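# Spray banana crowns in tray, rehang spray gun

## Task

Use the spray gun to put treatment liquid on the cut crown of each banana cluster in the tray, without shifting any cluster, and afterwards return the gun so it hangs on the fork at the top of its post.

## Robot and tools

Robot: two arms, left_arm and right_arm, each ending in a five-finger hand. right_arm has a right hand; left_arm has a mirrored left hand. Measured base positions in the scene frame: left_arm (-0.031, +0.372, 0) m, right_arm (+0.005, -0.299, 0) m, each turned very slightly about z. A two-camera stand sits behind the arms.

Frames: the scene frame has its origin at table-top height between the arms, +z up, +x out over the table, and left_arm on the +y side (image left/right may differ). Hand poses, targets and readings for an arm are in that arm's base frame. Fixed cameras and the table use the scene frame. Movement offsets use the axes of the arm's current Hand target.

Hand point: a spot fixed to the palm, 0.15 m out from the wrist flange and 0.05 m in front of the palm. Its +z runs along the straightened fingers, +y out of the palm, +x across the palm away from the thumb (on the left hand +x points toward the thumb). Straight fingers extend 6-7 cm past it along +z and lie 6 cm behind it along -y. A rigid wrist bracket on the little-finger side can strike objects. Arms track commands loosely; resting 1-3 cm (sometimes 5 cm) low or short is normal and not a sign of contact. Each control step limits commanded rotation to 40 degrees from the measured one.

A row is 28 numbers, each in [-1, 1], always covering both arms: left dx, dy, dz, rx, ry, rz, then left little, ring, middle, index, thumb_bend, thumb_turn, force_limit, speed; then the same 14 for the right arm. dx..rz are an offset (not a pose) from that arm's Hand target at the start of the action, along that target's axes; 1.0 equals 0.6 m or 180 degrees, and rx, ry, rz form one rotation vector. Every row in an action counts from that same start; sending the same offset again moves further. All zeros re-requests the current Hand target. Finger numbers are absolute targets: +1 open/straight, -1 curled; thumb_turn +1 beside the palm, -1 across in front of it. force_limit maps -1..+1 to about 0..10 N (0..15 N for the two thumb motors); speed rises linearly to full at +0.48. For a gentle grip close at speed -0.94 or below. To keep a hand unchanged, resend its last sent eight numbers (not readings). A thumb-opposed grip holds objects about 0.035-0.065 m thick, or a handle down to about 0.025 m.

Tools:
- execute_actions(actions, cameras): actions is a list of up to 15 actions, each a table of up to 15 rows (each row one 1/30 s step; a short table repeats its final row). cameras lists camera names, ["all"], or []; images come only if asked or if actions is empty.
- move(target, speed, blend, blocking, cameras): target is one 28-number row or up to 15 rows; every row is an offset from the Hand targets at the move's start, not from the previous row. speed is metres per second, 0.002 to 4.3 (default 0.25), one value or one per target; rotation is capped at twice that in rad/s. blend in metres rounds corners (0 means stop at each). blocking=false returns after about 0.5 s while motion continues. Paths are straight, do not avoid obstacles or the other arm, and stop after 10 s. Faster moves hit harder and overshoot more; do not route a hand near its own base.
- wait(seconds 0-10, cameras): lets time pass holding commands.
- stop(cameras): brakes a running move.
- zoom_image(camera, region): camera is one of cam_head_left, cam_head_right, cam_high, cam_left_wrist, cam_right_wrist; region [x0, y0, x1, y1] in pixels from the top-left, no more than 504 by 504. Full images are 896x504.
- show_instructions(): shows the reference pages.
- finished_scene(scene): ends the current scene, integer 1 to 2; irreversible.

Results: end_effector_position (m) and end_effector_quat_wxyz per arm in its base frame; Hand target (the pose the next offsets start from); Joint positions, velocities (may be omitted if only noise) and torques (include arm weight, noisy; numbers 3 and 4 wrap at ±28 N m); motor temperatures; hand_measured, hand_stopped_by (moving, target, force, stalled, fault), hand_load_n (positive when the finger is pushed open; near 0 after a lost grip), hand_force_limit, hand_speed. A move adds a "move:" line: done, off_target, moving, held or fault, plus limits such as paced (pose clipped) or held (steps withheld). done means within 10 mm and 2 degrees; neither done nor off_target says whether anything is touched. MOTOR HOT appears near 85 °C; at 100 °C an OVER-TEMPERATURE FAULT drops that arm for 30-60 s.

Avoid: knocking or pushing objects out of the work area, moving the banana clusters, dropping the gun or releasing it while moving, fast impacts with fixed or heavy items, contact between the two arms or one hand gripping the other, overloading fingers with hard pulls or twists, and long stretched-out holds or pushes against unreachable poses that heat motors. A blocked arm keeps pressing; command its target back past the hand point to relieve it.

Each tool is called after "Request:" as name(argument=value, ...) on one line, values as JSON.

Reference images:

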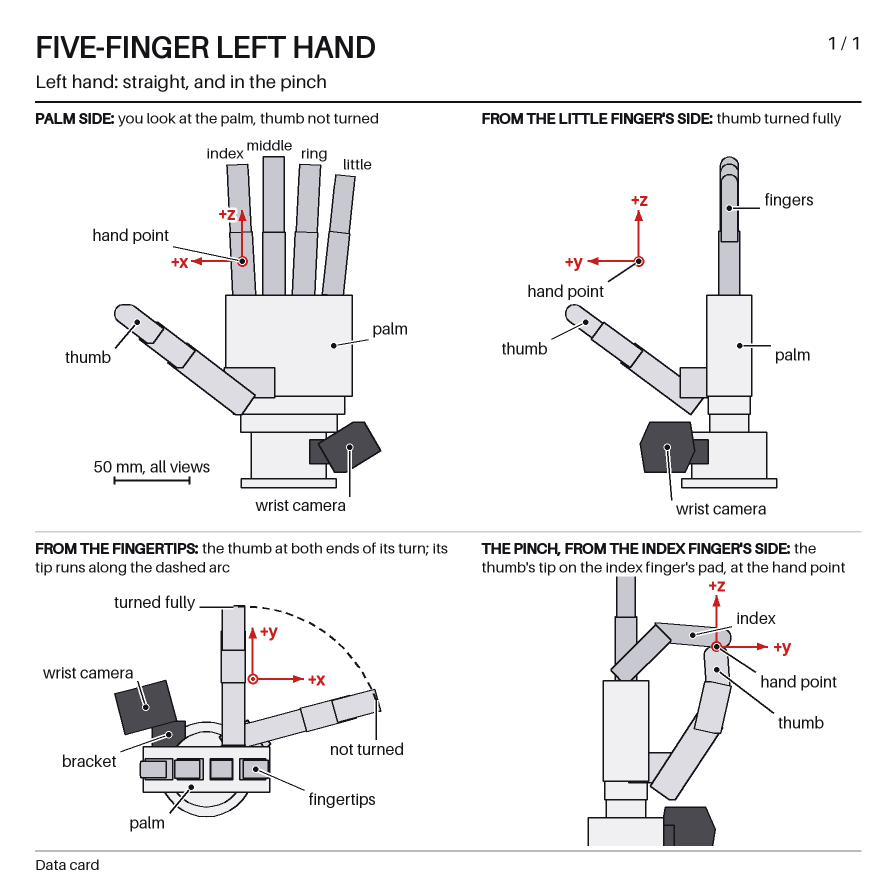

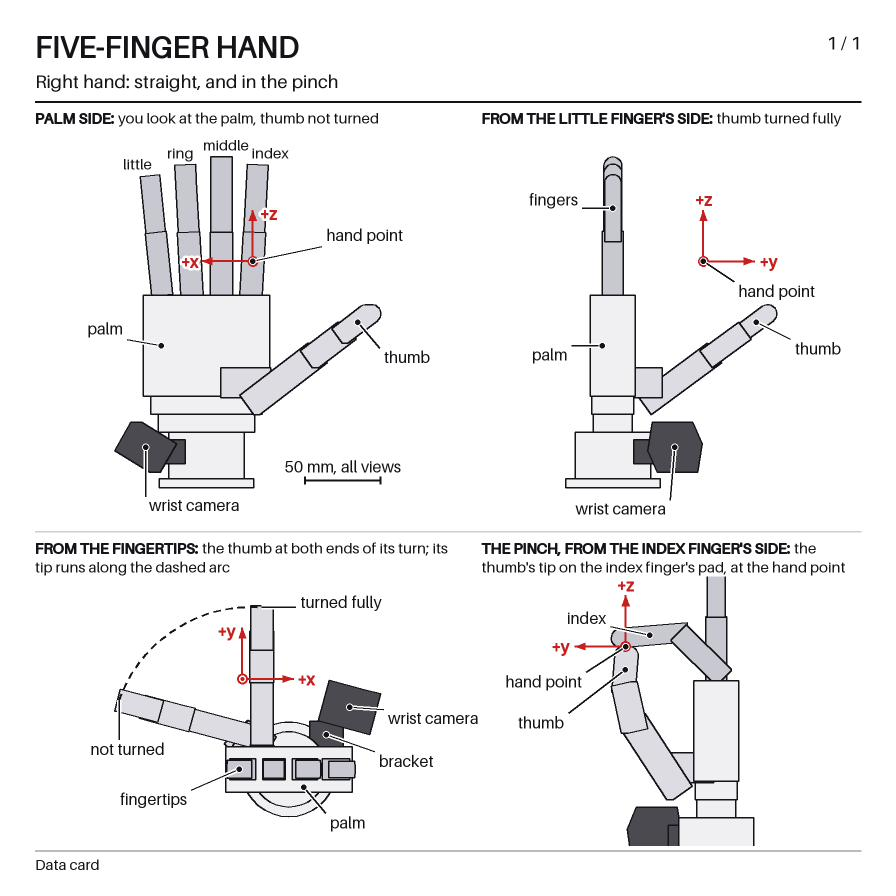

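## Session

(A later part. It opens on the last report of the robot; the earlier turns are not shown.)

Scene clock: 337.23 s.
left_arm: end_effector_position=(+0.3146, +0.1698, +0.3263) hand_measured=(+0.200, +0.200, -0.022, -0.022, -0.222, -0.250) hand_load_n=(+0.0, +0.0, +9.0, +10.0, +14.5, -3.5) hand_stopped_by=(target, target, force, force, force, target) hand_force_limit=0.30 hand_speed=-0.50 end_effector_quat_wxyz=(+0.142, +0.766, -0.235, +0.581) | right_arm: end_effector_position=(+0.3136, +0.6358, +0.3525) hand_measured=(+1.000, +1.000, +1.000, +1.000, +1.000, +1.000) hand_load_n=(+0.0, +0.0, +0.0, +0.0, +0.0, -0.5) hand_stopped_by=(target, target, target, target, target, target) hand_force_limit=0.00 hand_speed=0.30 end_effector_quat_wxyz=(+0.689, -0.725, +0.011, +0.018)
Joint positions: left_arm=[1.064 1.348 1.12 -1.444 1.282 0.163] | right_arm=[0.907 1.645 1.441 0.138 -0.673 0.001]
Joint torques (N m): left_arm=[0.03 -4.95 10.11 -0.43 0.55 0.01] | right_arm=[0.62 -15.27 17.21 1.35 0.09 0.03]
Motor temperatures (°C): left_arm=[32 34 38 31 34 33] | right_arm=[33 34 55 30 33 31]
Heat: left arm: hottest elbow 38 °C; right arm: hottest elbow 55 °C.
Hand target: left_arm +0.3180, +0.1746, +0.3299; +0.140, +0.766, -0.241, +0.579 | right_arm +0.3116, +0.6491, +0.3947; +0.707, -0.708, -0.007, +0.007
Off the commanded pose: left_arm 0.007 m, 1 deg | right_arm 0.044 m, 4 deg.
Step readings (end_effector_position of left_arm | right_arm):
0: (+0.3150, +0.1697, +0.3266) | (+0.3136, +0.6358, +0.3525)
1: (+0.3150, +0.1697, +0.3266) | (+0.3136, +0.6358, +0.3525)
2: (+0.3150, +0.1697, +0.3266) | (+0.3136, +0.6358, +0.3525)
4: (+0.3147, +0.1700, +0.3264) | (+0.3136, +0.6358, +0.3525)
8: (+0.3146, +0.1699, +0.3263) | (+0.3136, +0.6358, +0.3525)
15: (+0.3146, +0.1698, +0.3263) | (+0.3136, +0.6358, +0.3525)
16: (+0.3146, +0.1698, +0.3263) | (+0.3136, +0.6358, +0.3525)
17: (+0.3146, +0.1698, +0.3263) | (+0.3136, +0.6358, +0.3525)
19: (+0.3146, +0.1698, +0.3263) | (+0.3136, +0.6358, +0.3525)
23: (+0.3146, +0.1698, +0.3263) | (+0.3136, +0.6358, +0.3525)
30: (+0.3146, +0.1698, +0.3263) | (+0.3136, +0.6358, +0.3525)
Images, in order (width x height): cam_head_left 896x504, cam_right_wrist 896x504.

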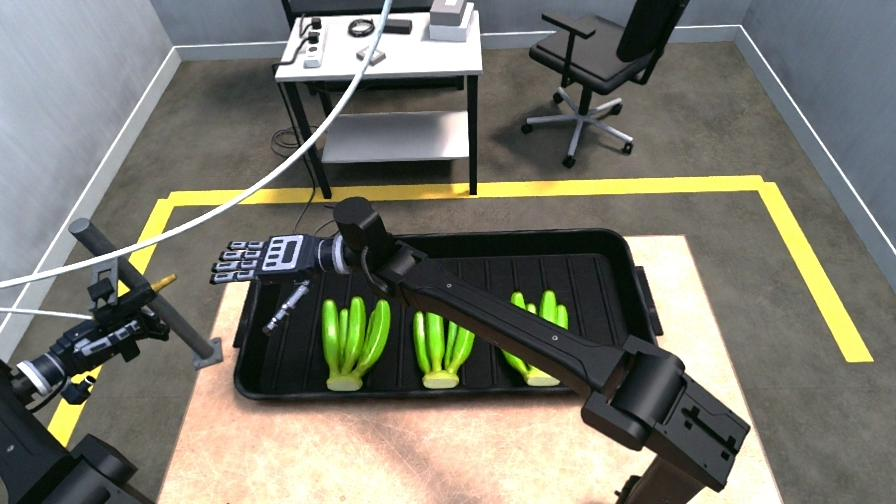

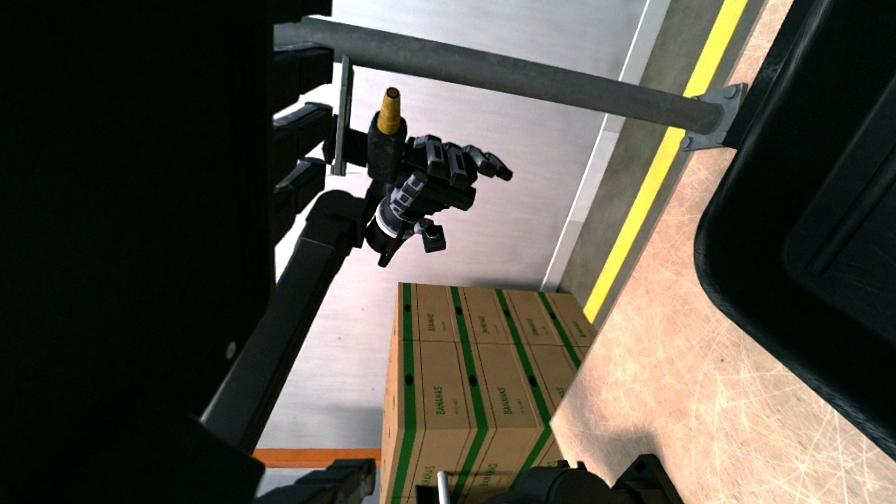

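Request:
execute_actions(actions=[], cameras=["all"])

Request:
zoom_image(camera="cam_right_wrist", region=[360, 80, 520, 240])

Request:
zoom_image(camera="cam_head_left", region=[70, 260, 170, 360])

Scene clock: 339.07 s.
left_arm: end_effector_position=(+0.3146, +0.1698, +0.3263) hand_measured=(+0.200, +0.200, -0.022, -0.022, -0.222, -0.250) hand_load_n=(+0.0, +0.0, +9.0, +10.0, +15.0, -3.5) hand_stopped_by=(target, target, force, force, force, target) hand_force_limit=0.30 hand_speed=-0.50 end_effector_quat_wxyz=(+0.142, +0.766, -0.235, +0.581) | right_arm: end_effector_position=(+0.3136, +0.6358, +0.3525) hand_measured=(+1.000, +1.000, +1.000, +1.000, +1.000, +1.000) hand_load_n=(+0.0, +0.0, +0.0, +0.0, +0.0, +0.0) hand_stopped_by=(target, target, target, target, target, target) hand_force_limit=0.00 hand_speed=0.30 end_effector_quat_wxyz=(+0.689, -0.725, +0.011, +0.018)
Joint positions: left_arm=[1.064 1.348 1.12 -1.444 1.282 0.163] | right_arm=[0.907 1.645 1.441 0.138 -0.673 0.001]
Joint velocities: within noise
Joint torques (N m): left_arm=[0.03 -4.95 10.13 -0.4 0.55 0.01] | right_arm=[0.62 -15.21 17.22 1.35 0.09 0.03]
Motor temperatures (°C): left_arm=[32 34 38 31 34 33] | right_arm=[33 34 55 30 33 31]
Heat: left arm: hottest elbow 38 °C; right arm: hottest elbow 55 °C.
Hand target: left_arm +0.3180, +0.1746, +0.3299; +0.140, +0.766, -0.241, +0.579 | right_arm +0.3116, +0.6491, +0.3947; +0.707, -0.708, -0.007, +0.007
Off the commanded pose: left_arm 0.007 m, 1 deg | right_arm 0.044 m, 4 deg.

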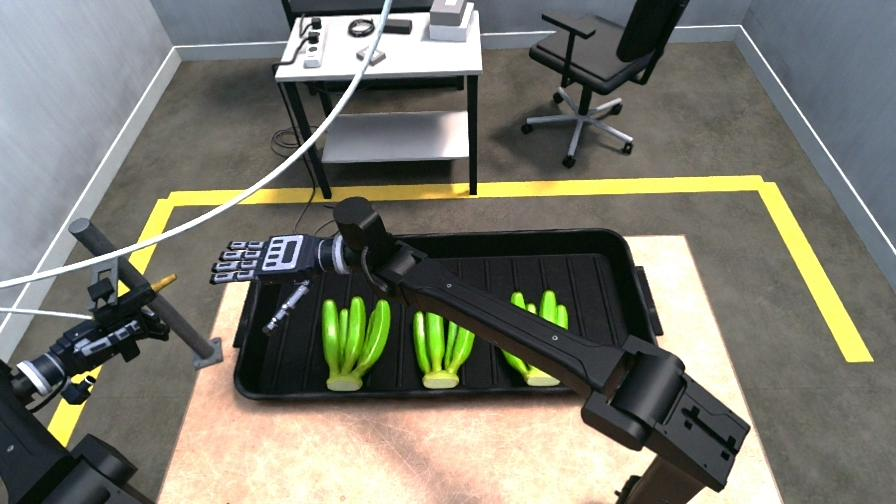

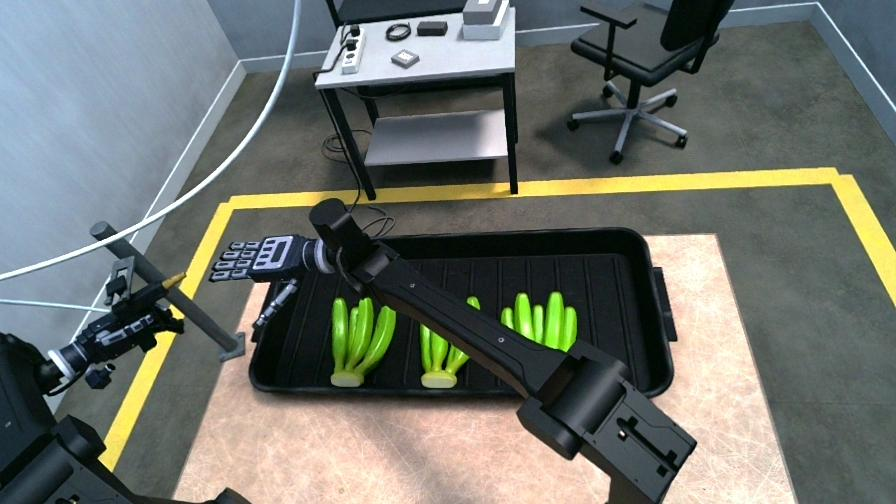

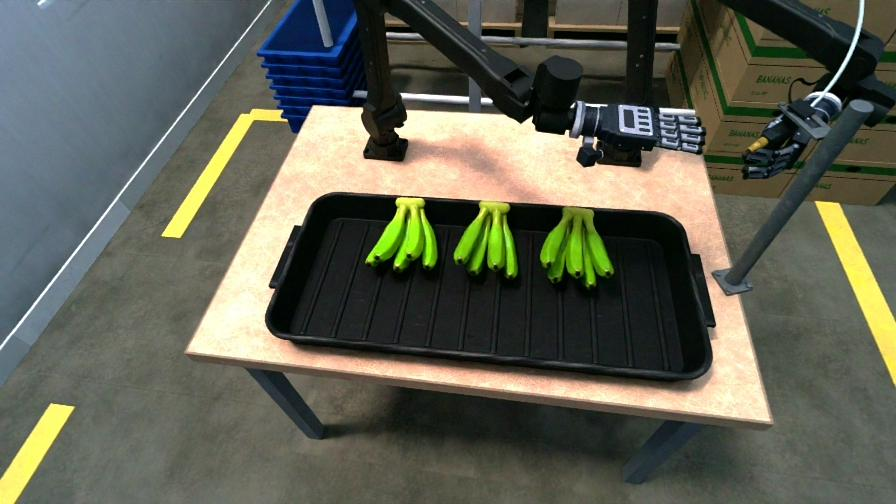

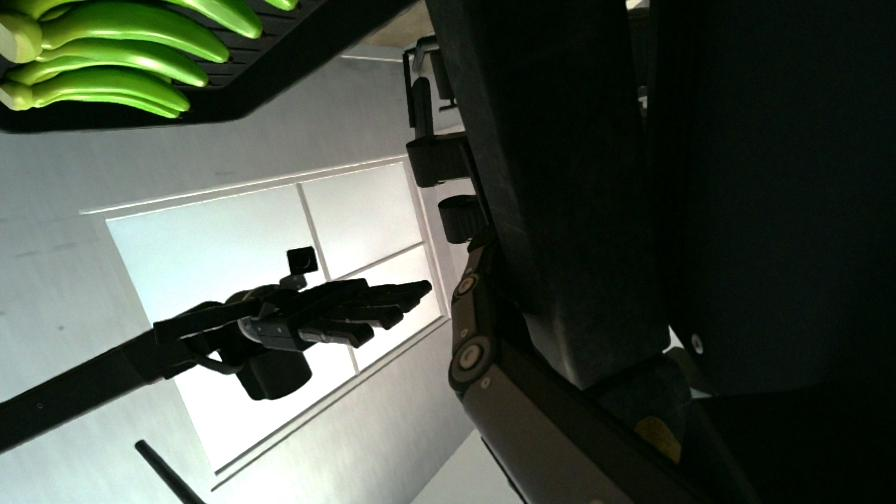

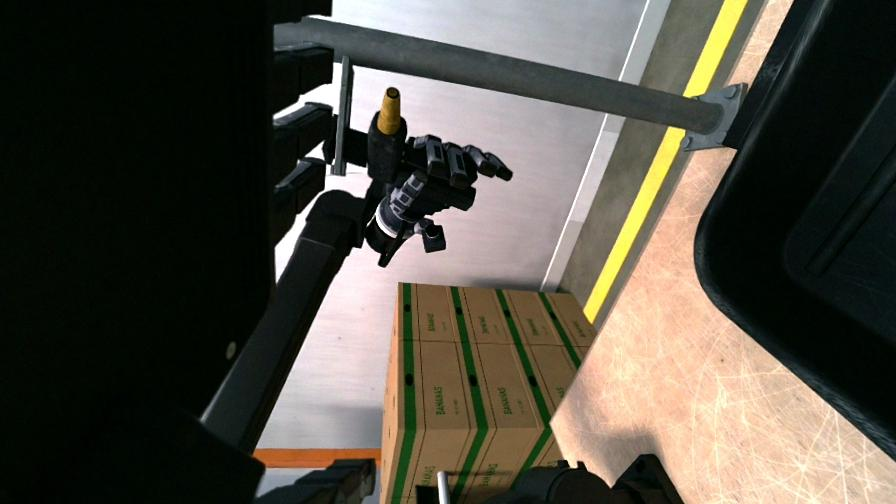

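Scaled by 3.150 from the camera's 896x504 image, which has a finer 1280x720 frame.

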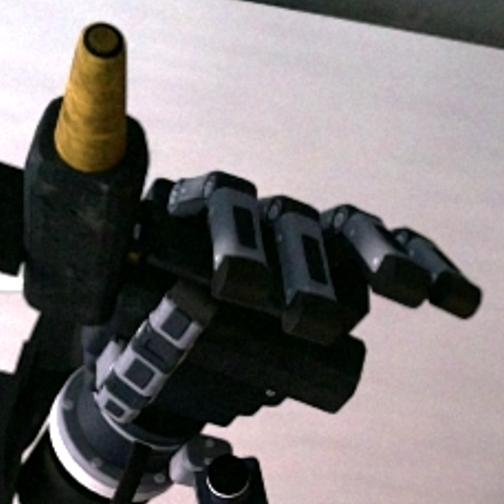

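Scaled by 5.040 from the camera's 896x504 image, which has a finer 1280x720 frame.

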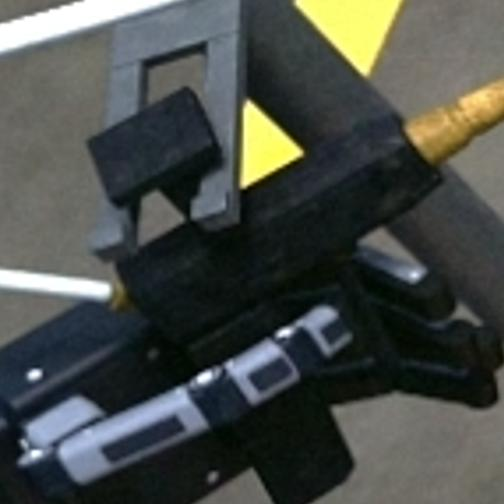

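Request:
execute_actions(actions=[[[0,0,0,0,0,0,0.2,0.2,-0.8,-0.8,-0.7,-0.25,0.8,-0.6,0,0,0,0,0,0,1,1,1,1,1,1,0,0.3]],[[0,0,0,0,0,0,0.2,0.2,-0.8,-0.8,-0.7,-0.25,0.8,-0.6,0,0,0,0,0,0,1,1,1,1,1,1,0,0.3]]], cameras=["cam_head_left","cam_right_wrist"])

Request:
zoom_image(camera="cam_right_wrist", region=[360, 80, 520, 240])

Request:
zoom_image(camera="cam_head_left", region=[70, 260, 170, 360])

Scene clock: 340.70 s.
left_arm: end_effector_position=(+0.3142, +0.1702, +0.3260) hand_measured=(+0.200, +0.200, -0.042, -0.022, -0.222, -0.250) hand_load_n=(+0.0, +0.5, +13.5, +8.0, +15.0, -3.0) hand_stopped_by=(target, target, force, force, force, target) hand_force_limit=0.80 hand_speed=-0.60 end_effector_quat_wxyz=(+0.140, +0.765, -0.237, +0.582) | right_arm: end_effector_position=(+0.3136, +0.6358, +0.3525) hand_measured=(+1.000, +1.000, +1.000, +1.000, +1.000, +1.000) hand_load_n=(+0.0, -0.5, +0.0, +0.0, +0.0, -0.5) hand_stopped_by=(target, target, target, target, target, target) hand_force_limit=0.00 hand_speed=0.30 end_effector_quat_wxyz=(+0.689, -0.725, +0.011, +0.018)
Joint positions: left_arm=[1.065 1.348 1.12 -1.444 1.282 0.169] | right_arm=[0.907 1.645 1.441 0.138 -0.673 0.001]
Joint torques (N m): left_arm=[-0.09 -4.95 10.13 -0.43 0.53 -0.05] | right_arm=[0.62 -15.27 17.22 1.36 0.09 0.02]
Motor temperatures (°C): left_arm=[32 34 38 31 34 33] | right_arm=[33 34 55 30 33 31]
Heat: left arm: hottest elbow 38 °C; right arm: hottest elbow 55 °C.
Hand target: left_arm +0.3179, +0.1747, +0.3299; +0.139, +0.766, -0.241, +0.579 | right_arm +0.3116, +0.6491, +0.3947; +0.707, -0.708, -0.007, +0.007
Off the commanded pose: left_arm 0.007 m, 1 deg | right_arm 0.044 m, 4 deg.
Step readings (end_effector_position of left_arm | right_arm):
0: (+0.3146, +0.1698, +0.3263) | (+0.3136, +0.6358, +0.3525)
1: (+0.3146, +0.1698, +0.3263) | (+0.3136, +0.6358, +0.3525)
2: (+0.3146, +0.1698, +0.3263) | (+0.3136, +0.6358, +0.3525)
4: (+0.3143, +0.1702, +0.3261) | (+0.3136, +0.6358, +0.3525)
8: (+0.3142, +0.1702, +0.3260) | (+0.3136, +0.6358, +0.3525)
15: (+0.3142, +0.1702, +0.3260) | (+0.3136, +0.6358, +0.3525)
16: (+0.3142, +0.1702, +0.3260) | (+0.3136, +0.6358, +0.3525)
17: (+0.3142, +0.1702, +0.3260) | (+0.3136, +0.6358, +0.3525)
19: (+0.3142, +0.1702, +0.3260) | (+0.3136, +0.6358, +0.3525)
23: (+0.3142, +0.1702, +0.3260) | (+0.3136, +0.6358, +0.3525)
30: (+0.3142, +0.1702, +0.3260) | (+0.3136, +0.6358, +0.3525)
Images, in order (width x height): cam_head_left 896x504, cam_right_wrist 896x504.

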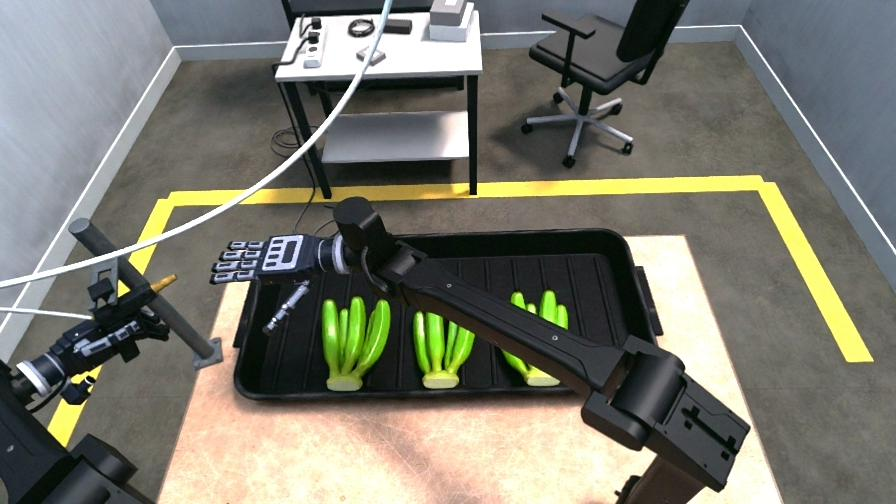

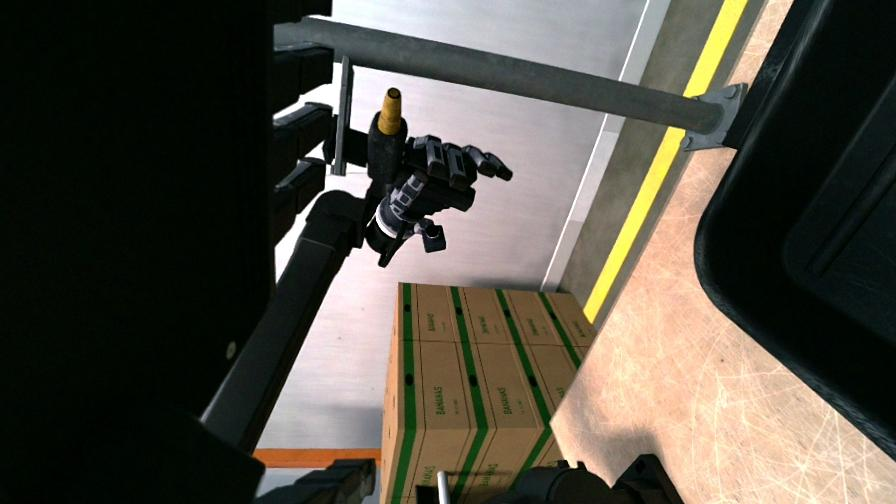

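Scaled by 3.150 from the camera's 896x504 image, which has a finer 1280x720 frame.

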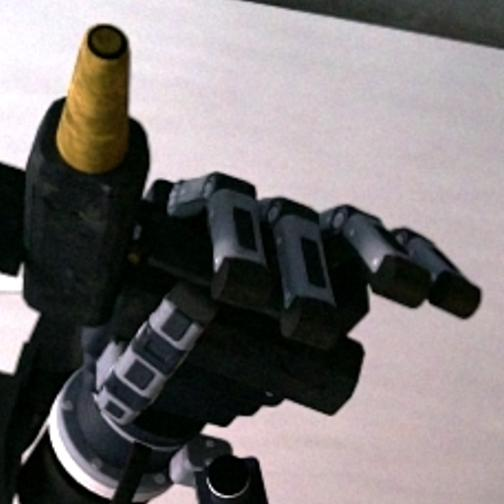

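Scaled by 5.040 from the camera's 896x504 image, which has a finer 1280x720 frame.

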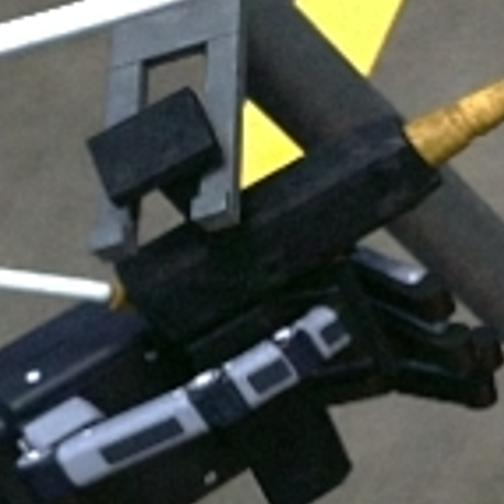

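Request:
execute_actions(actions=[[[0,0,0,0,0,0,0.2,0.2,0.4,0.4,-0.7,-0.25,0.8,-0.3,0,0,0,0,0,0,1,1,1,1,1,1,0,0.3]],[[0,0,0,0,0,0,0.2,0.2,0.4,0.4,-0.7,-0.25,0.8,-0.3,0,0,0,0,0,0,1,1,1,1,1,1,0,0.3]]], cameras=["cam_head_left","cam_right_wrist"])

Request:
zoom_image(camera="cam_right_wrist", region=[360, 80, 520, 240])

Request:
execute_actions(actions=[[[0,0,0,0,0,0,0.2,0.2,-0.81,-0.81,-0.7,-0.25,-0.75,-0.85,0,0,0,0,0,0,1,1,1,1,1,1,0,0.3]],[[0,0,0,0,0,0,0.2,0.2,-0.81,-0.81,-0.7,-0.25,-0.75,-0.85,0,0,0,0,0,0,1,1,1,1,1,1,0,0.3]],[[0,0,0,0,0,0,0.2,0.2,-0.81,-0.81,-0.7,-0.25,-0.75,-0.85,0,0,0,0,0,0,1,1,1,1,1,1,0,0.3]]], cameras=["cam_head_left","cam_right_wrist"])

Request:
zoom_image(camera="cam_right_wrist", region=[360, 80, 520, 240])

Scene clock: 342.67 s.
left_arm: end_effector_position=(+0.3141, +0.1701, +0.3262) hand_measured=(+0.200, +0.200, +0.400, +0.400, -0.222, -0.250) hand_load_n=(+0.0, +0.0, +0.0, +0.0, +11.0, -3.5) hand_stopped_by=(target, target, target, target, force, target) hand_force_limit=0.80 hand_speed=-0.30 end_effector_quat_wxyz=(+0.142, +0.766, -0.235, +0.582) | right_arm: end_effector_position=(+0.3136, +0.6358, +0.3525) hand_measured=(+1.000, +1.000, +1.000, +1.000, +1.000, +1.000) hand_load_n=(-0.5, +0.0, +0.0, +0.0, +0.0, -0.5) hand_stopped_by=(target, target, target, target, target, target) hand_force_limit=0.00 hand_speed=0.30 end_effector_quat_wxyz=(+0.689, -0.725, +0.011, +0.018)
Joint positions: left_arm=[1.065 1.348 1.12 -1.448 1.283 0.168] | right_arm=[0.907 1.645 1.441 0.138 -0.673 0.001]
Joint torques (N m): left_arm=[-0.09 -5.01 10.13 -0.32 0.53 -0.03] | right_arm=[0.62 -15.21 17.22 1.36 0.09 0.03]
Motor temperatures (°C): left_arm=[32 34 38 31 34 33] | right_arm=[33 34 56 30 33 31]
Heat: left arm: hottest elbow 38 °C; right arm: hottest elbow 56 °C.
Hand target: left_arm +0.3179, +0.1747, +0.3299; +0.140, +0.766, -0.241, +0.579 | right_arm +0.3116, +0.6491, +0.3947; +0.707, -0.708, -0.007, +0.007
Off the commanded pose: left_arm 0.007 m, 1 deg | right_arm 0.044 m, 4 deg.
Step readings (end_effector_position of left_arm | right_arm):
0: (+0.3142, +0.1702, +0.3260) | (+0.3136, +0.6358, +0.3525)
1: (+0.3142, +0.1702, +0.3260) | (+0.3136, +0.6358, +0.3525)
2: (+0.3142, +0.1702, +0.3260) | (+0.3136, +0.6358, +0.3525)
4: (+0.3141, +0.1702, +0.3261) | (+0.3136, +0.6358, +0.3525)
8: (+0.3142, +0.1701, +0.3262) | (+0.3136, +0.6358, +0.3525)
15: (+0.3141, +0.1701, +0.3262) | (+0.3136, +0.6358, +0.3525)
16: (+0.3141, +0.1701, +0.3262) | (+0.3136, +0.6358, +0.3525)
17: (+0.3141, +0.1701, +0.3262) | (+0.3136, +0.6358, +0.3525)
19: (+0.3141, +0.1701, +0.3262) | (+0.3136, +0.6358, +0.3525)
23: (+0.3141, +0.1701, +0.3262) | (+0.3136, +0.6358, +0.3525)
30: (+0.3141, +0.1701, +0.3262) | (+0.3136, +0.6358, +0.3525)
Images, in order (width x height): cam_head_left 896x504, cam_right_wrist 896x504.

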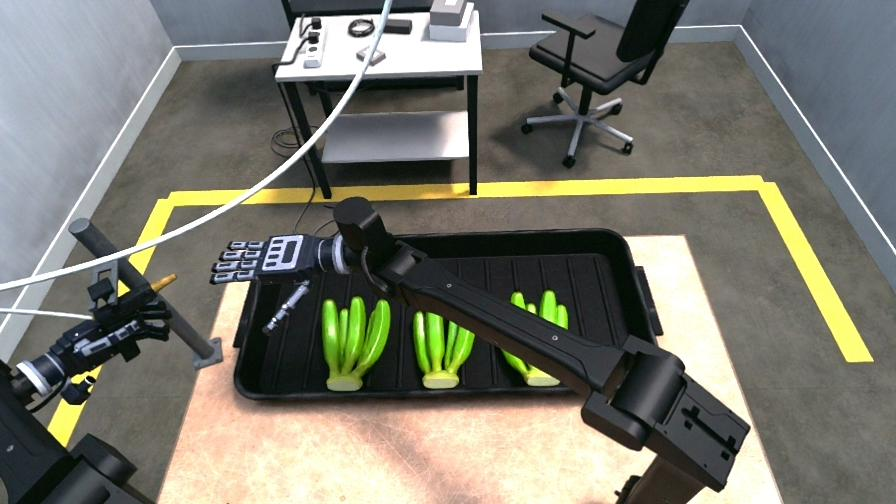

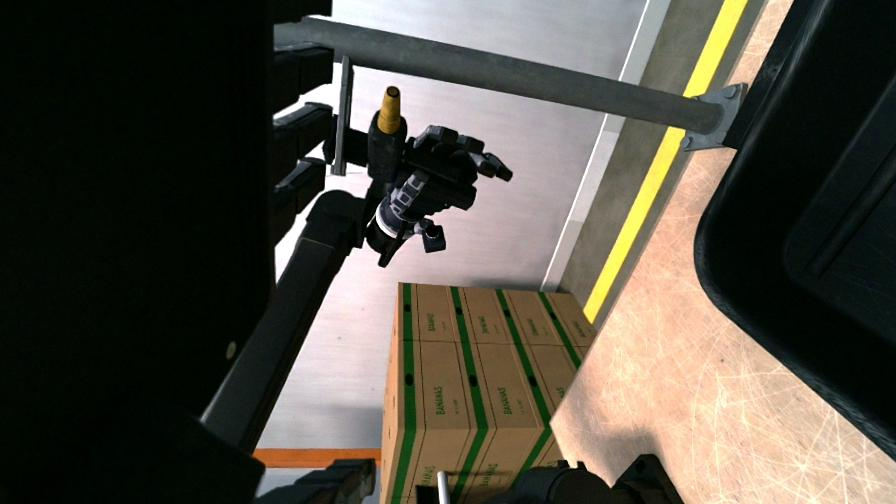

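Scaled by 3.150 from the camera's 896x504 image, which has a finer 1280x720 frame.

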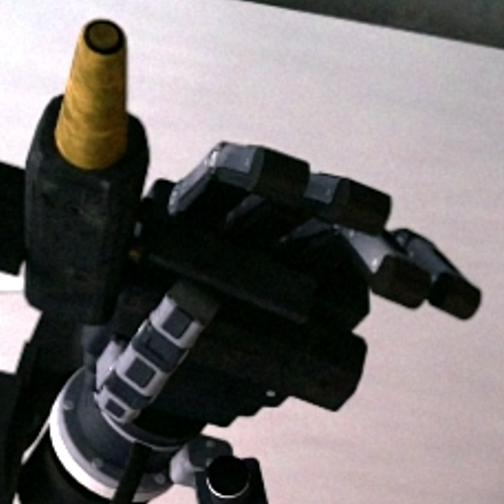

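Scene clock: 344.37 s.
left_arm: end_effector_position=(+0.3141, +0.1701, +0.3262) hand_measured=(+0.200, +0.200, +0.012, +0.012, -0.222, -0.250) hand_load_n=(+0.0, +0.0, +1.5, +3.5, +12.0, -4.0) hand_stopped_by=(target, target, force, force, force, target) hand_force_limit=-0.75 hand_speed=-0.85 end_effector_quat_wxyz=(+0.142, +0.766, -0.235, +0.582) | right_arm: end_effector_position=(+0.3136, +0.6358, +0.3525) hand_measured=(+1.000, +1.000, +1.000, +1.000, +1.000, +1.000) hand_load_n=(+0.0, +0.0, +0.0, +0.0, +0.0, +0.0) hand_stopped_by=(target, target, target, target, target, target) hand_force_limit=0.00 hand_speed=0.30 end_effector_quat_wxyz=(+0.689, -0.725, +0.011, +0.018)
Joint positions: left_arm=[1.065 1.348 1.12 -1.448 1.283 0.168] | right_arm=[0.907 1.645 1.441 0.138 -0.673 0.001]
Joint torques (N m): left_arm=[0.03 -5.01 10.13 -0.32 0.53 -0.03] | right_arm=[0.62 -15.21 17.21 1.35 0.09 0.02]
Motor temperatures (°C): left_arm=[32 34 38 31 34 33] | right_arm=[33 34 56 30 33 31]
Heat: left arm: hottest elbow 38 °C; right arm: hottest elbow 56 °C.
Hand target: left_arm +0.3179, +0.1747, +0.3299; +0.140, +0.766, -0.241, +0.579 | right_arm +0.3116, +0.6491, +0.3947; +0.707, -0.708, -0.007, +0.007
Off the commanded pose: left_arm 0.007 m, 1 deg | right_arm 0.044 m, 4 deg.
Step readings (end_effector_position of left_arm | right_arm):
0: (+0.3141, +0.1701, +0.3262) | (+0.3136, +0.6358, +0.3525)
1: (+0.3141, +0.1701, +0.3262) | (+0.3136, +0.6358, +0.3525)
2: (+0.3141, +0.1701, +0.3262) | (+0.3136, +0.6358, +0.3525)
4: (+0.3141, +0.1701, +0.3262) | (+0.3136, +0.6358, +0.3525)
8: (+0.3141, +0.1701, +0.3262) | (+0.3136, +0.6358, +0.3525)
15: (+0.3141, +0.1701, +0.3262) | (+0.3136, +0.6358, +0.3525)
16: (+0.3141, +0.1701, +0.3262) | (+0.3136, +0.6358, +0.3525)
17: (+0.3141, +0.1701, +0.3262) | (+0.3136, +0.6358, +0.3525)
19: (+0.3141, +0.1701, +0.3262) | (+0.3136, +0.6358, +0.3525)
23: (+0.3141, +0.1701, +0.3262) | (+0.3136, +0.6358, +0.3525)
30: (+0.3141, +0.1701, +0.3262) | (+0.3136, +0.6358, +0.3525)
31: (+0.3141, +0.1701, +0.3262) | (+0.3136, +0.6358, +0.3525)
32: (+0.3141, +0.1701, +0.3262) | (+0.3136, +0.6358, +0.3525)
34: (+0.3141, +0.1701, +0.3262) | (+0.3136, +0.6358, +0.3525)
38: (+0.3141, +0.1701, +0.3262) | (+0.3136, +0.6358, +0.3525)
45: (+0.3141, +0.1701, +0.3262) | (+0.3136, +0.6358, +0.3525)
Images, in order (width x height): cam_head_left 896x504, cam_right_wrist 896x504.

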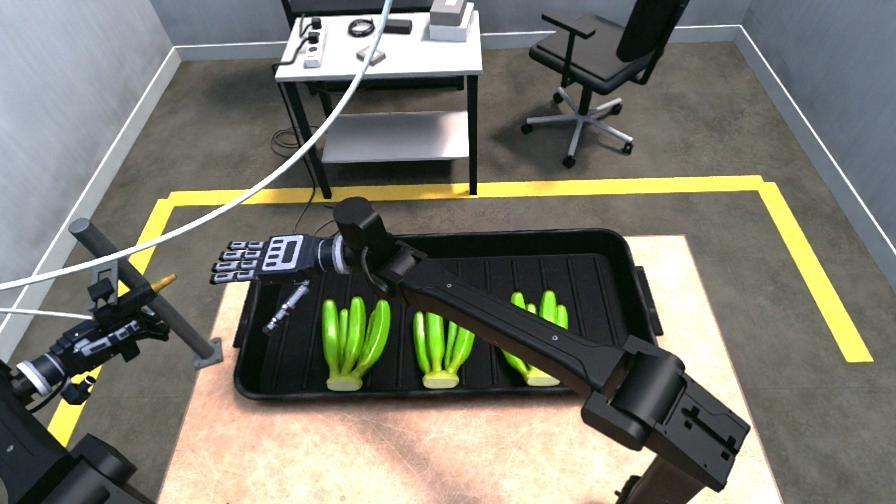

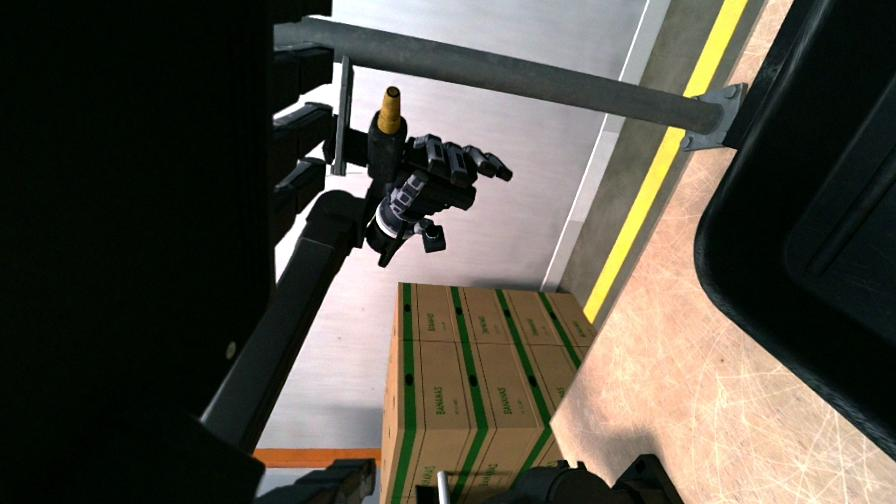

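Scaled by 3.150 from the camera's 896x504 image, which has a finer 1280x720 frame.

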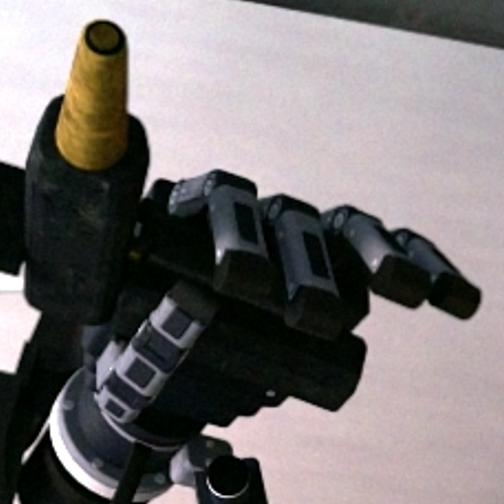

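Request:
execute_actions(actions=[[[0,0,0,0,0,0,0.2,0.2,-0.81,-0.81,0.3,-0.25,-0.75,-0.3,0,0,0,0,0,0,1,1,1,1,1,1,0,0.3]],[[0,0,0,0,0,0,0.2,0.2,-0.81,-0.81,0.3,-0.25,-0.75,-0.3,0,0,0,0,0,0,1,1,1,1,1,1,0,0.3]]], cameras=["cam_head_left","cam_right_wrist"])

Request:
zoom_image(camera="cam_right_wrist", region=[360, 80, 520, 240])

Request:
zoom_image(camera="cam_head_left", region=[70, 260, 170, 360])

Request:
execute_actions(actions=[[[0,0,0,0,0,0,0.2,0.2,-0.85,-0.85,0.3,-0.25,-0.2,-0.7,0,0,0,0,0,0,1,1,1,1,1,1,0,0.3]],[[0,0,0,0,0,0,0.2,0.2,-0.85,-0.85,0.3,-0.25,-0.2,-0.7,0,0,0,0,0,0,1,1,1,1,1,1,0,0.3]],[[0,0,0,0,0,0,0.2,0.2,-0.85,-0.85,0.3,-0.25,-0.2,-0.7,0,0,0,0,0,0,1,1,1,1,1,1,0,0.3]]], cameras=["cam_head_left","cam_right_wrist"])

Request:
zoom_image(camera="cam_right_wrist", region=[360, 80, 520, 240])

Request:
zoom_image(camera="cam_head_left", region=[70, 260, 170, 360])

Scene clock: 346.73 s.
left_arm: end_effector_position=(+0.3143, +0.1704, +0.3261) hand_measured=(+0.200, +0.200, +0.012, +0.012, +0.300, -0.250) hand_load_n=(-0.5, +0.0, +0.0, +0.0, +0.0, +0.0) hand_stopped_by=(target, target, force, force, target, target) hand_force_limit=-0.75 hand_speed=-0.30 end_effector_quat_wxyz=(+0.142, +0.766, -0.235, +0.581) | right_arm: end_effector_position=(+0.3136, +0.6358, +0.3525) hand_measured=(+1.000, +1.000, +1.000, +1.000, +1.000, +1.000) hand_load_n=(+0.0, +0.0, +0.0, -0.5, +0.0, +0.0) hand_stopped_by=(target, target, target, target, target, target) hand_force_limit=0.00 hand_speed=0.30 end_effector_quat_wxyz=(+0.689, -0.725, +0.011, +0.018)
Joint positions: left_arm=[1.065 1.349 1.121 -1.448 1.281 0.168] | right_arm=[0.907 1.645 1.441 0.138 -0.673 0.001]
Joint torques (N m): left_arm=[-0.03 -5.07 10.04 -0.35 0.58 -0.03] | right_arm=[0.62 -15.21 17.22 1.36 0.09 0.03]
Motor temperatures (°C): left_arm=[32 34 38 31 34 33] | right_arm=[33 34 56 30 33 31]
Heat: left arm: hottest elbow 38 °C; right arm: hottest elbow 56 °C.
Hand target: left_arm +0.3179, +0.1747, +0.3300; +0.140, +0.766, -0.241, +0.579 | right_arm +0.3116, +0.6491, +0.3947; +0.707, -0.708, -0.007, +0.007
Off the commanded pose: left_arm 0.007 m, 1 deg | right_arm 0.044 m, 4 deg.
Step readings (end_effector_position of left_arm | right_arm):
0: (+0.3141, +0.1701, +0.3262) | (+0.3136, +0.6358, +0.3525)
1: (+0.3141, +0.1701, +0.3262) | (+0.3136, +0.6358, +0.3525)
2: (+0.3141, +0.1701, +0.3262) | (+0.3136, +0.6358, +0.3525)
4: (+0.3141, +0.1702, +0.3262) | (+0.3136, +0.6358, +0.3525)
8: (+0.3143, +0.1704, +0.3261) | (+0.3136, +0.6358, +0.3525)
15: (+0.3143, +0.1704, +0.3261) | (+0.3136, +0.6358, +0.3525)
16: (+0.3143, +0.1704, +0.3261) | (+0.3136, +0.6358, +0.3525)
17: (+0.3143, +0.1704, +0.3261) | (+0.3136, +0.6358, +0.3525)
19: (+0.3143, +0.1704, +0.3261) | (+0.3136, +0.6358, +0.3525)
23: (+0.3143, +0.1704, +0.3261) | (+0.3136, +0.6358, +0.3525)
30: (+0.3143, +0.1704, +0.3261) | (+0.3136, +0.6358, +0.3525)
Images, in order (width x height): cam_head_left 896x504, cam_right_wrist 896x504.

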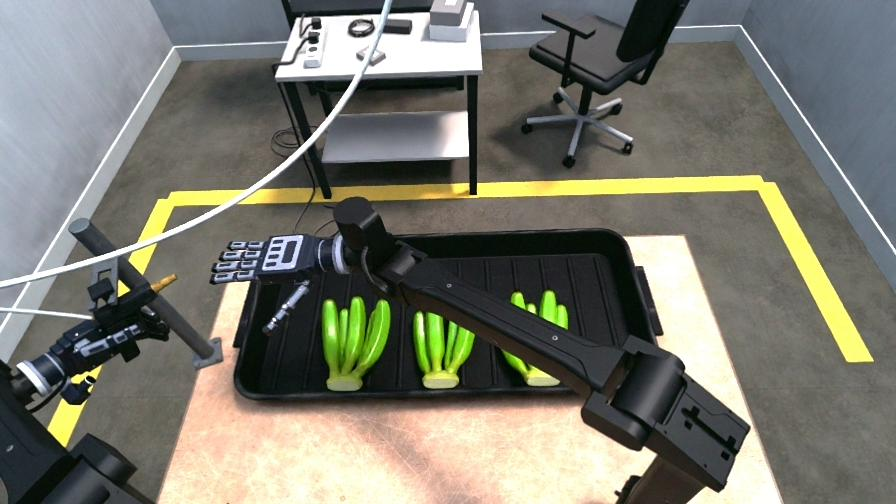

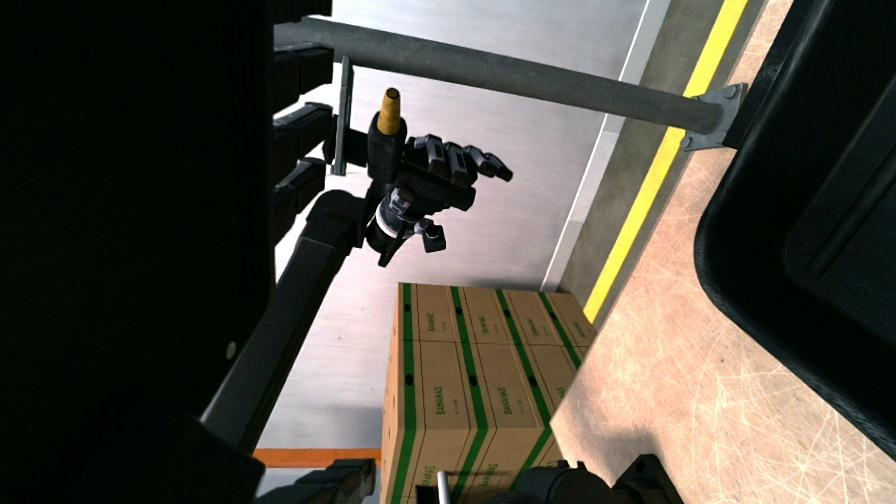

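Scaled by 3.150 from the camera's 896x504 image, which has a finer 1280x720 frame.

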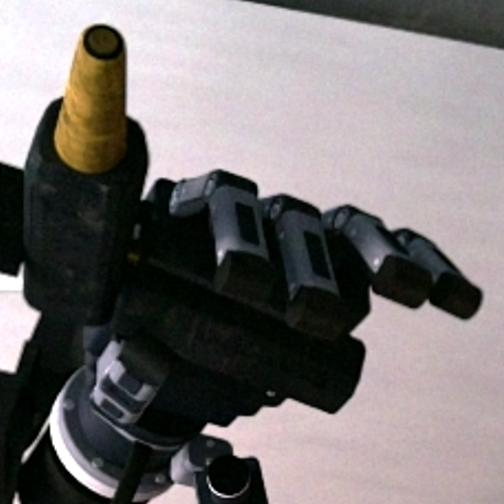

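Scaled by 5.040 from the camera's 896x504 image, which has a finer 1280x720 frame.

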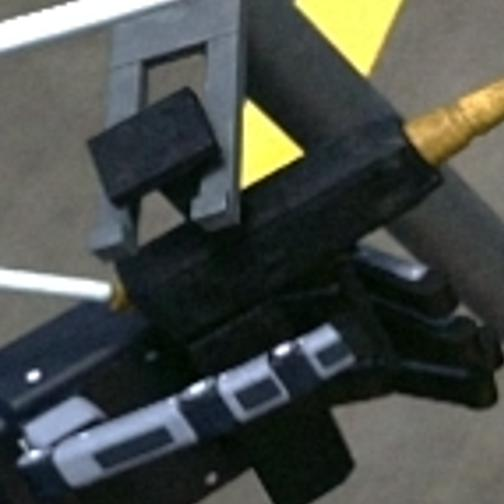

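Scene clock: 348.43 s.
left_arm: end_effector_position=(+0.3144, +0.1699, +0.3254) hand_measured=(+0.200, +0.200, -0.564, -0.480, +0.300, -0.250) hand_load_n=(+0.0, +0.5, +6.5, +1.0, +1.0, +0.0) hand_stopped_by=(target, target, force, force, target, target) hand_force_limit=-0.20 hand_speed=-0.70 end_effector_quat_wxyz=(+0.142, +0.767, -0.236, +0.580) | right_arm: end_effector_position=(+0.3136, +0.6358, +0.3525) hand_measured=(+1.000, +1.000, +1.000, +1.000, +1.000, +1.000) hand_load_n=(+0.0, +0.0, +0.0, +0.0, +0.0, -0.5) hand_stopped_by=(target, target, target, target, target, target) hand_force_limit=0.00 hand_speed=0.30 end_effector_quat_wxyz=(+0.689, -0.725, +0.011, +0.018)
Joint positions: left_arm=[1.064 1.349 1.121 -1.448 1.278 0.168] | right_arm=[0.907 1.645 1.441 0.138 -0.673 0.001]
Joint torques (N m): left_arm=[0.03 -5.07 10.06 -0.34 0.69 -0.03] | right_arm=[0.62 -15.21 17.21 1.35 0.09 0.03]
Motor temperatures (°C): left_arm=[32 34 38 31 34 33] | right_arm=[33 34 56 30 33 31]
Heat: left arm: hottest elbow 38 °C; right arm: hottest elbow 56 °C.
Hand target: left_arm +0.3179, +0.1746, +0.3299; +0.140, +0.766, -0.241, +0.579 | right_arm +0.3116, +0.6491, +0.3947; +0.707, -0.708, -0.007, +0.007
Off the commanded pose: left_arm 0.007 m, 1 deg | right_arm 0.044 m, 4 deg.
Step readings (end_effector_position of left_arm | right_arm):
0: (+0.3143, +0.1704, +0.3261) | (+0.3136, +0.6358, +0.3525)
1: (+0.3143, +0.1704, +0.3261) | (+0.3136, +0.6358, +0.3525)
2: (+0.3143, +0.1704, +0.3261) | (+0.3136, +0.6358, +0.3525)
4: (+0.3142, +0.1704, +0.3259) | (+0.3136, +0.6358, +0.3525)
8: (+0.3141, +0.1704, +0.3255) | (+0.3136, +0.6358, +0.3525)
15: (+0.3142, +0.1703, +0.3254) | (+0.3136, +0.6358, +0.3525)
16: (+0.3142, +0.1703, +0.3254) | (+0.3136, +0.6358, +0.3525)
17: (+0.3142, +0.1703, +0.3254) | (+0.3136, +0.6358, +0.3525)
19: (+0.3142, +0.1703, +0.3254) | (+0.3136, +0.6358, +0.3525)
23: (+0.3144, +0.1699, +0.3254) | (+0.3136, +0.6358, +0.3525)
30: (+0.3144, +0.1699, +0.3254) | (+0.3136, +0.6358, +0.3525)
31: (+0.3144, +0.1699, +0.3254) | (+0.3136, +0.6358, +0.3525)
32: (+0.3144, +0.1699, +0.3254) | (+0.3136, +0.6358, +0.3525)
34: (+0.3144, +0.1699, +0.3254) | (+0.3136, +0.6358, +0.3525)
38: (+0.3144, +0.1699, +0.3254) | (+0.3136, +0.6358, +0.3525)
45: (+0.3144, +0.1699, +0.3254) | (+0.3136, +0.6358, +0.3525)
Images, in order (width x height): cam_head_left 896x504, cam_right_wrist 896x504.

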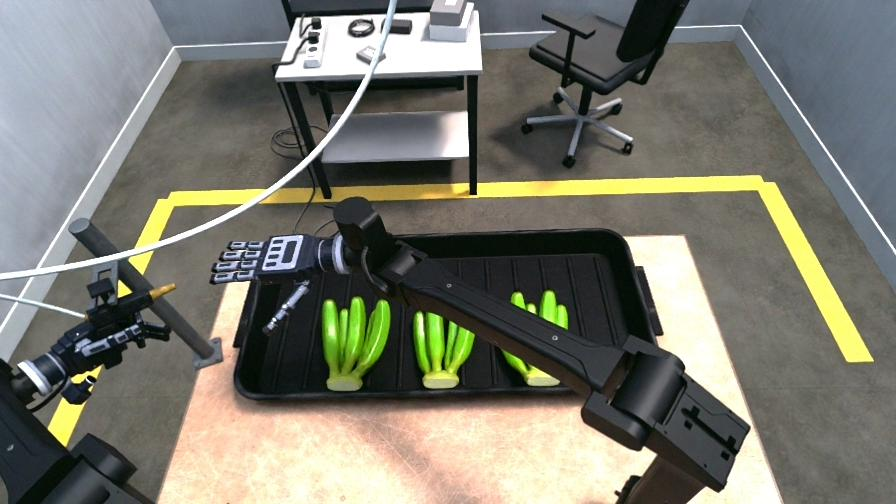

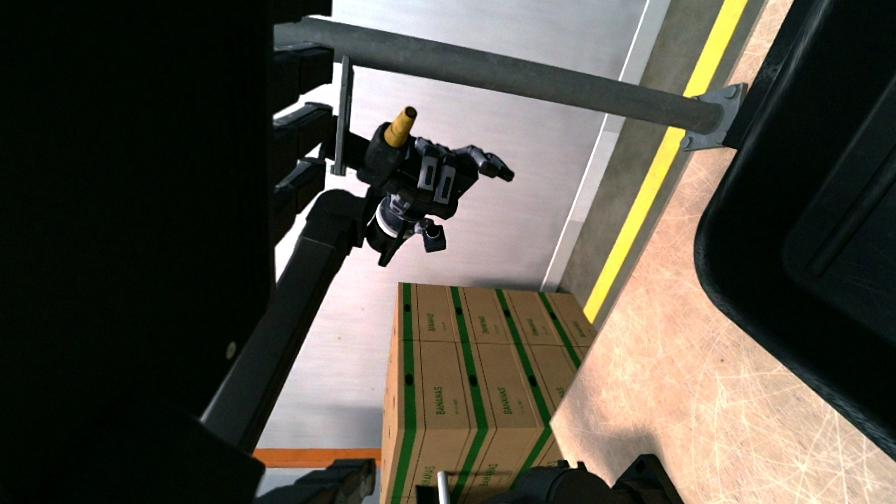

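Scaled by 3.150 from the camera's 896x504 image, which has a finer 1280x720 frame.

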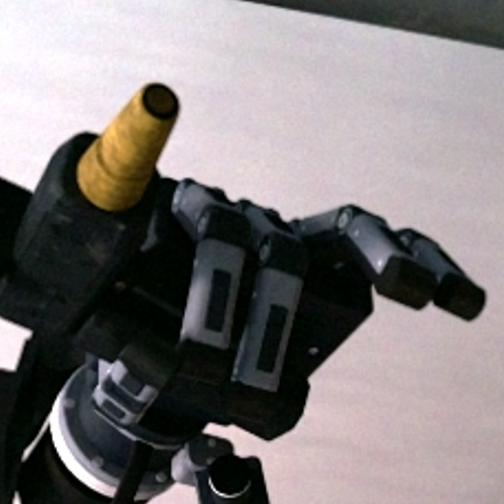

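Scaled by 5.040 from the camera's 896x504 image, which has a finer 1280x720 frame.

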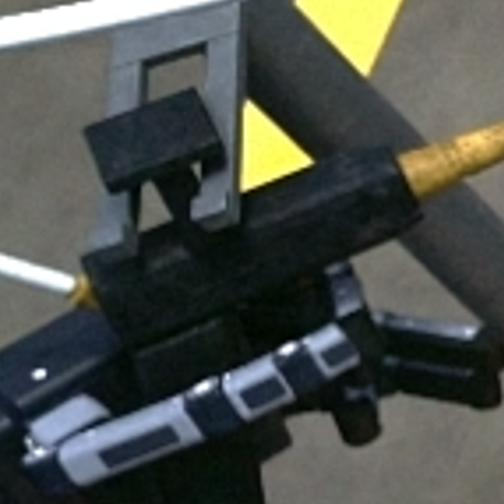

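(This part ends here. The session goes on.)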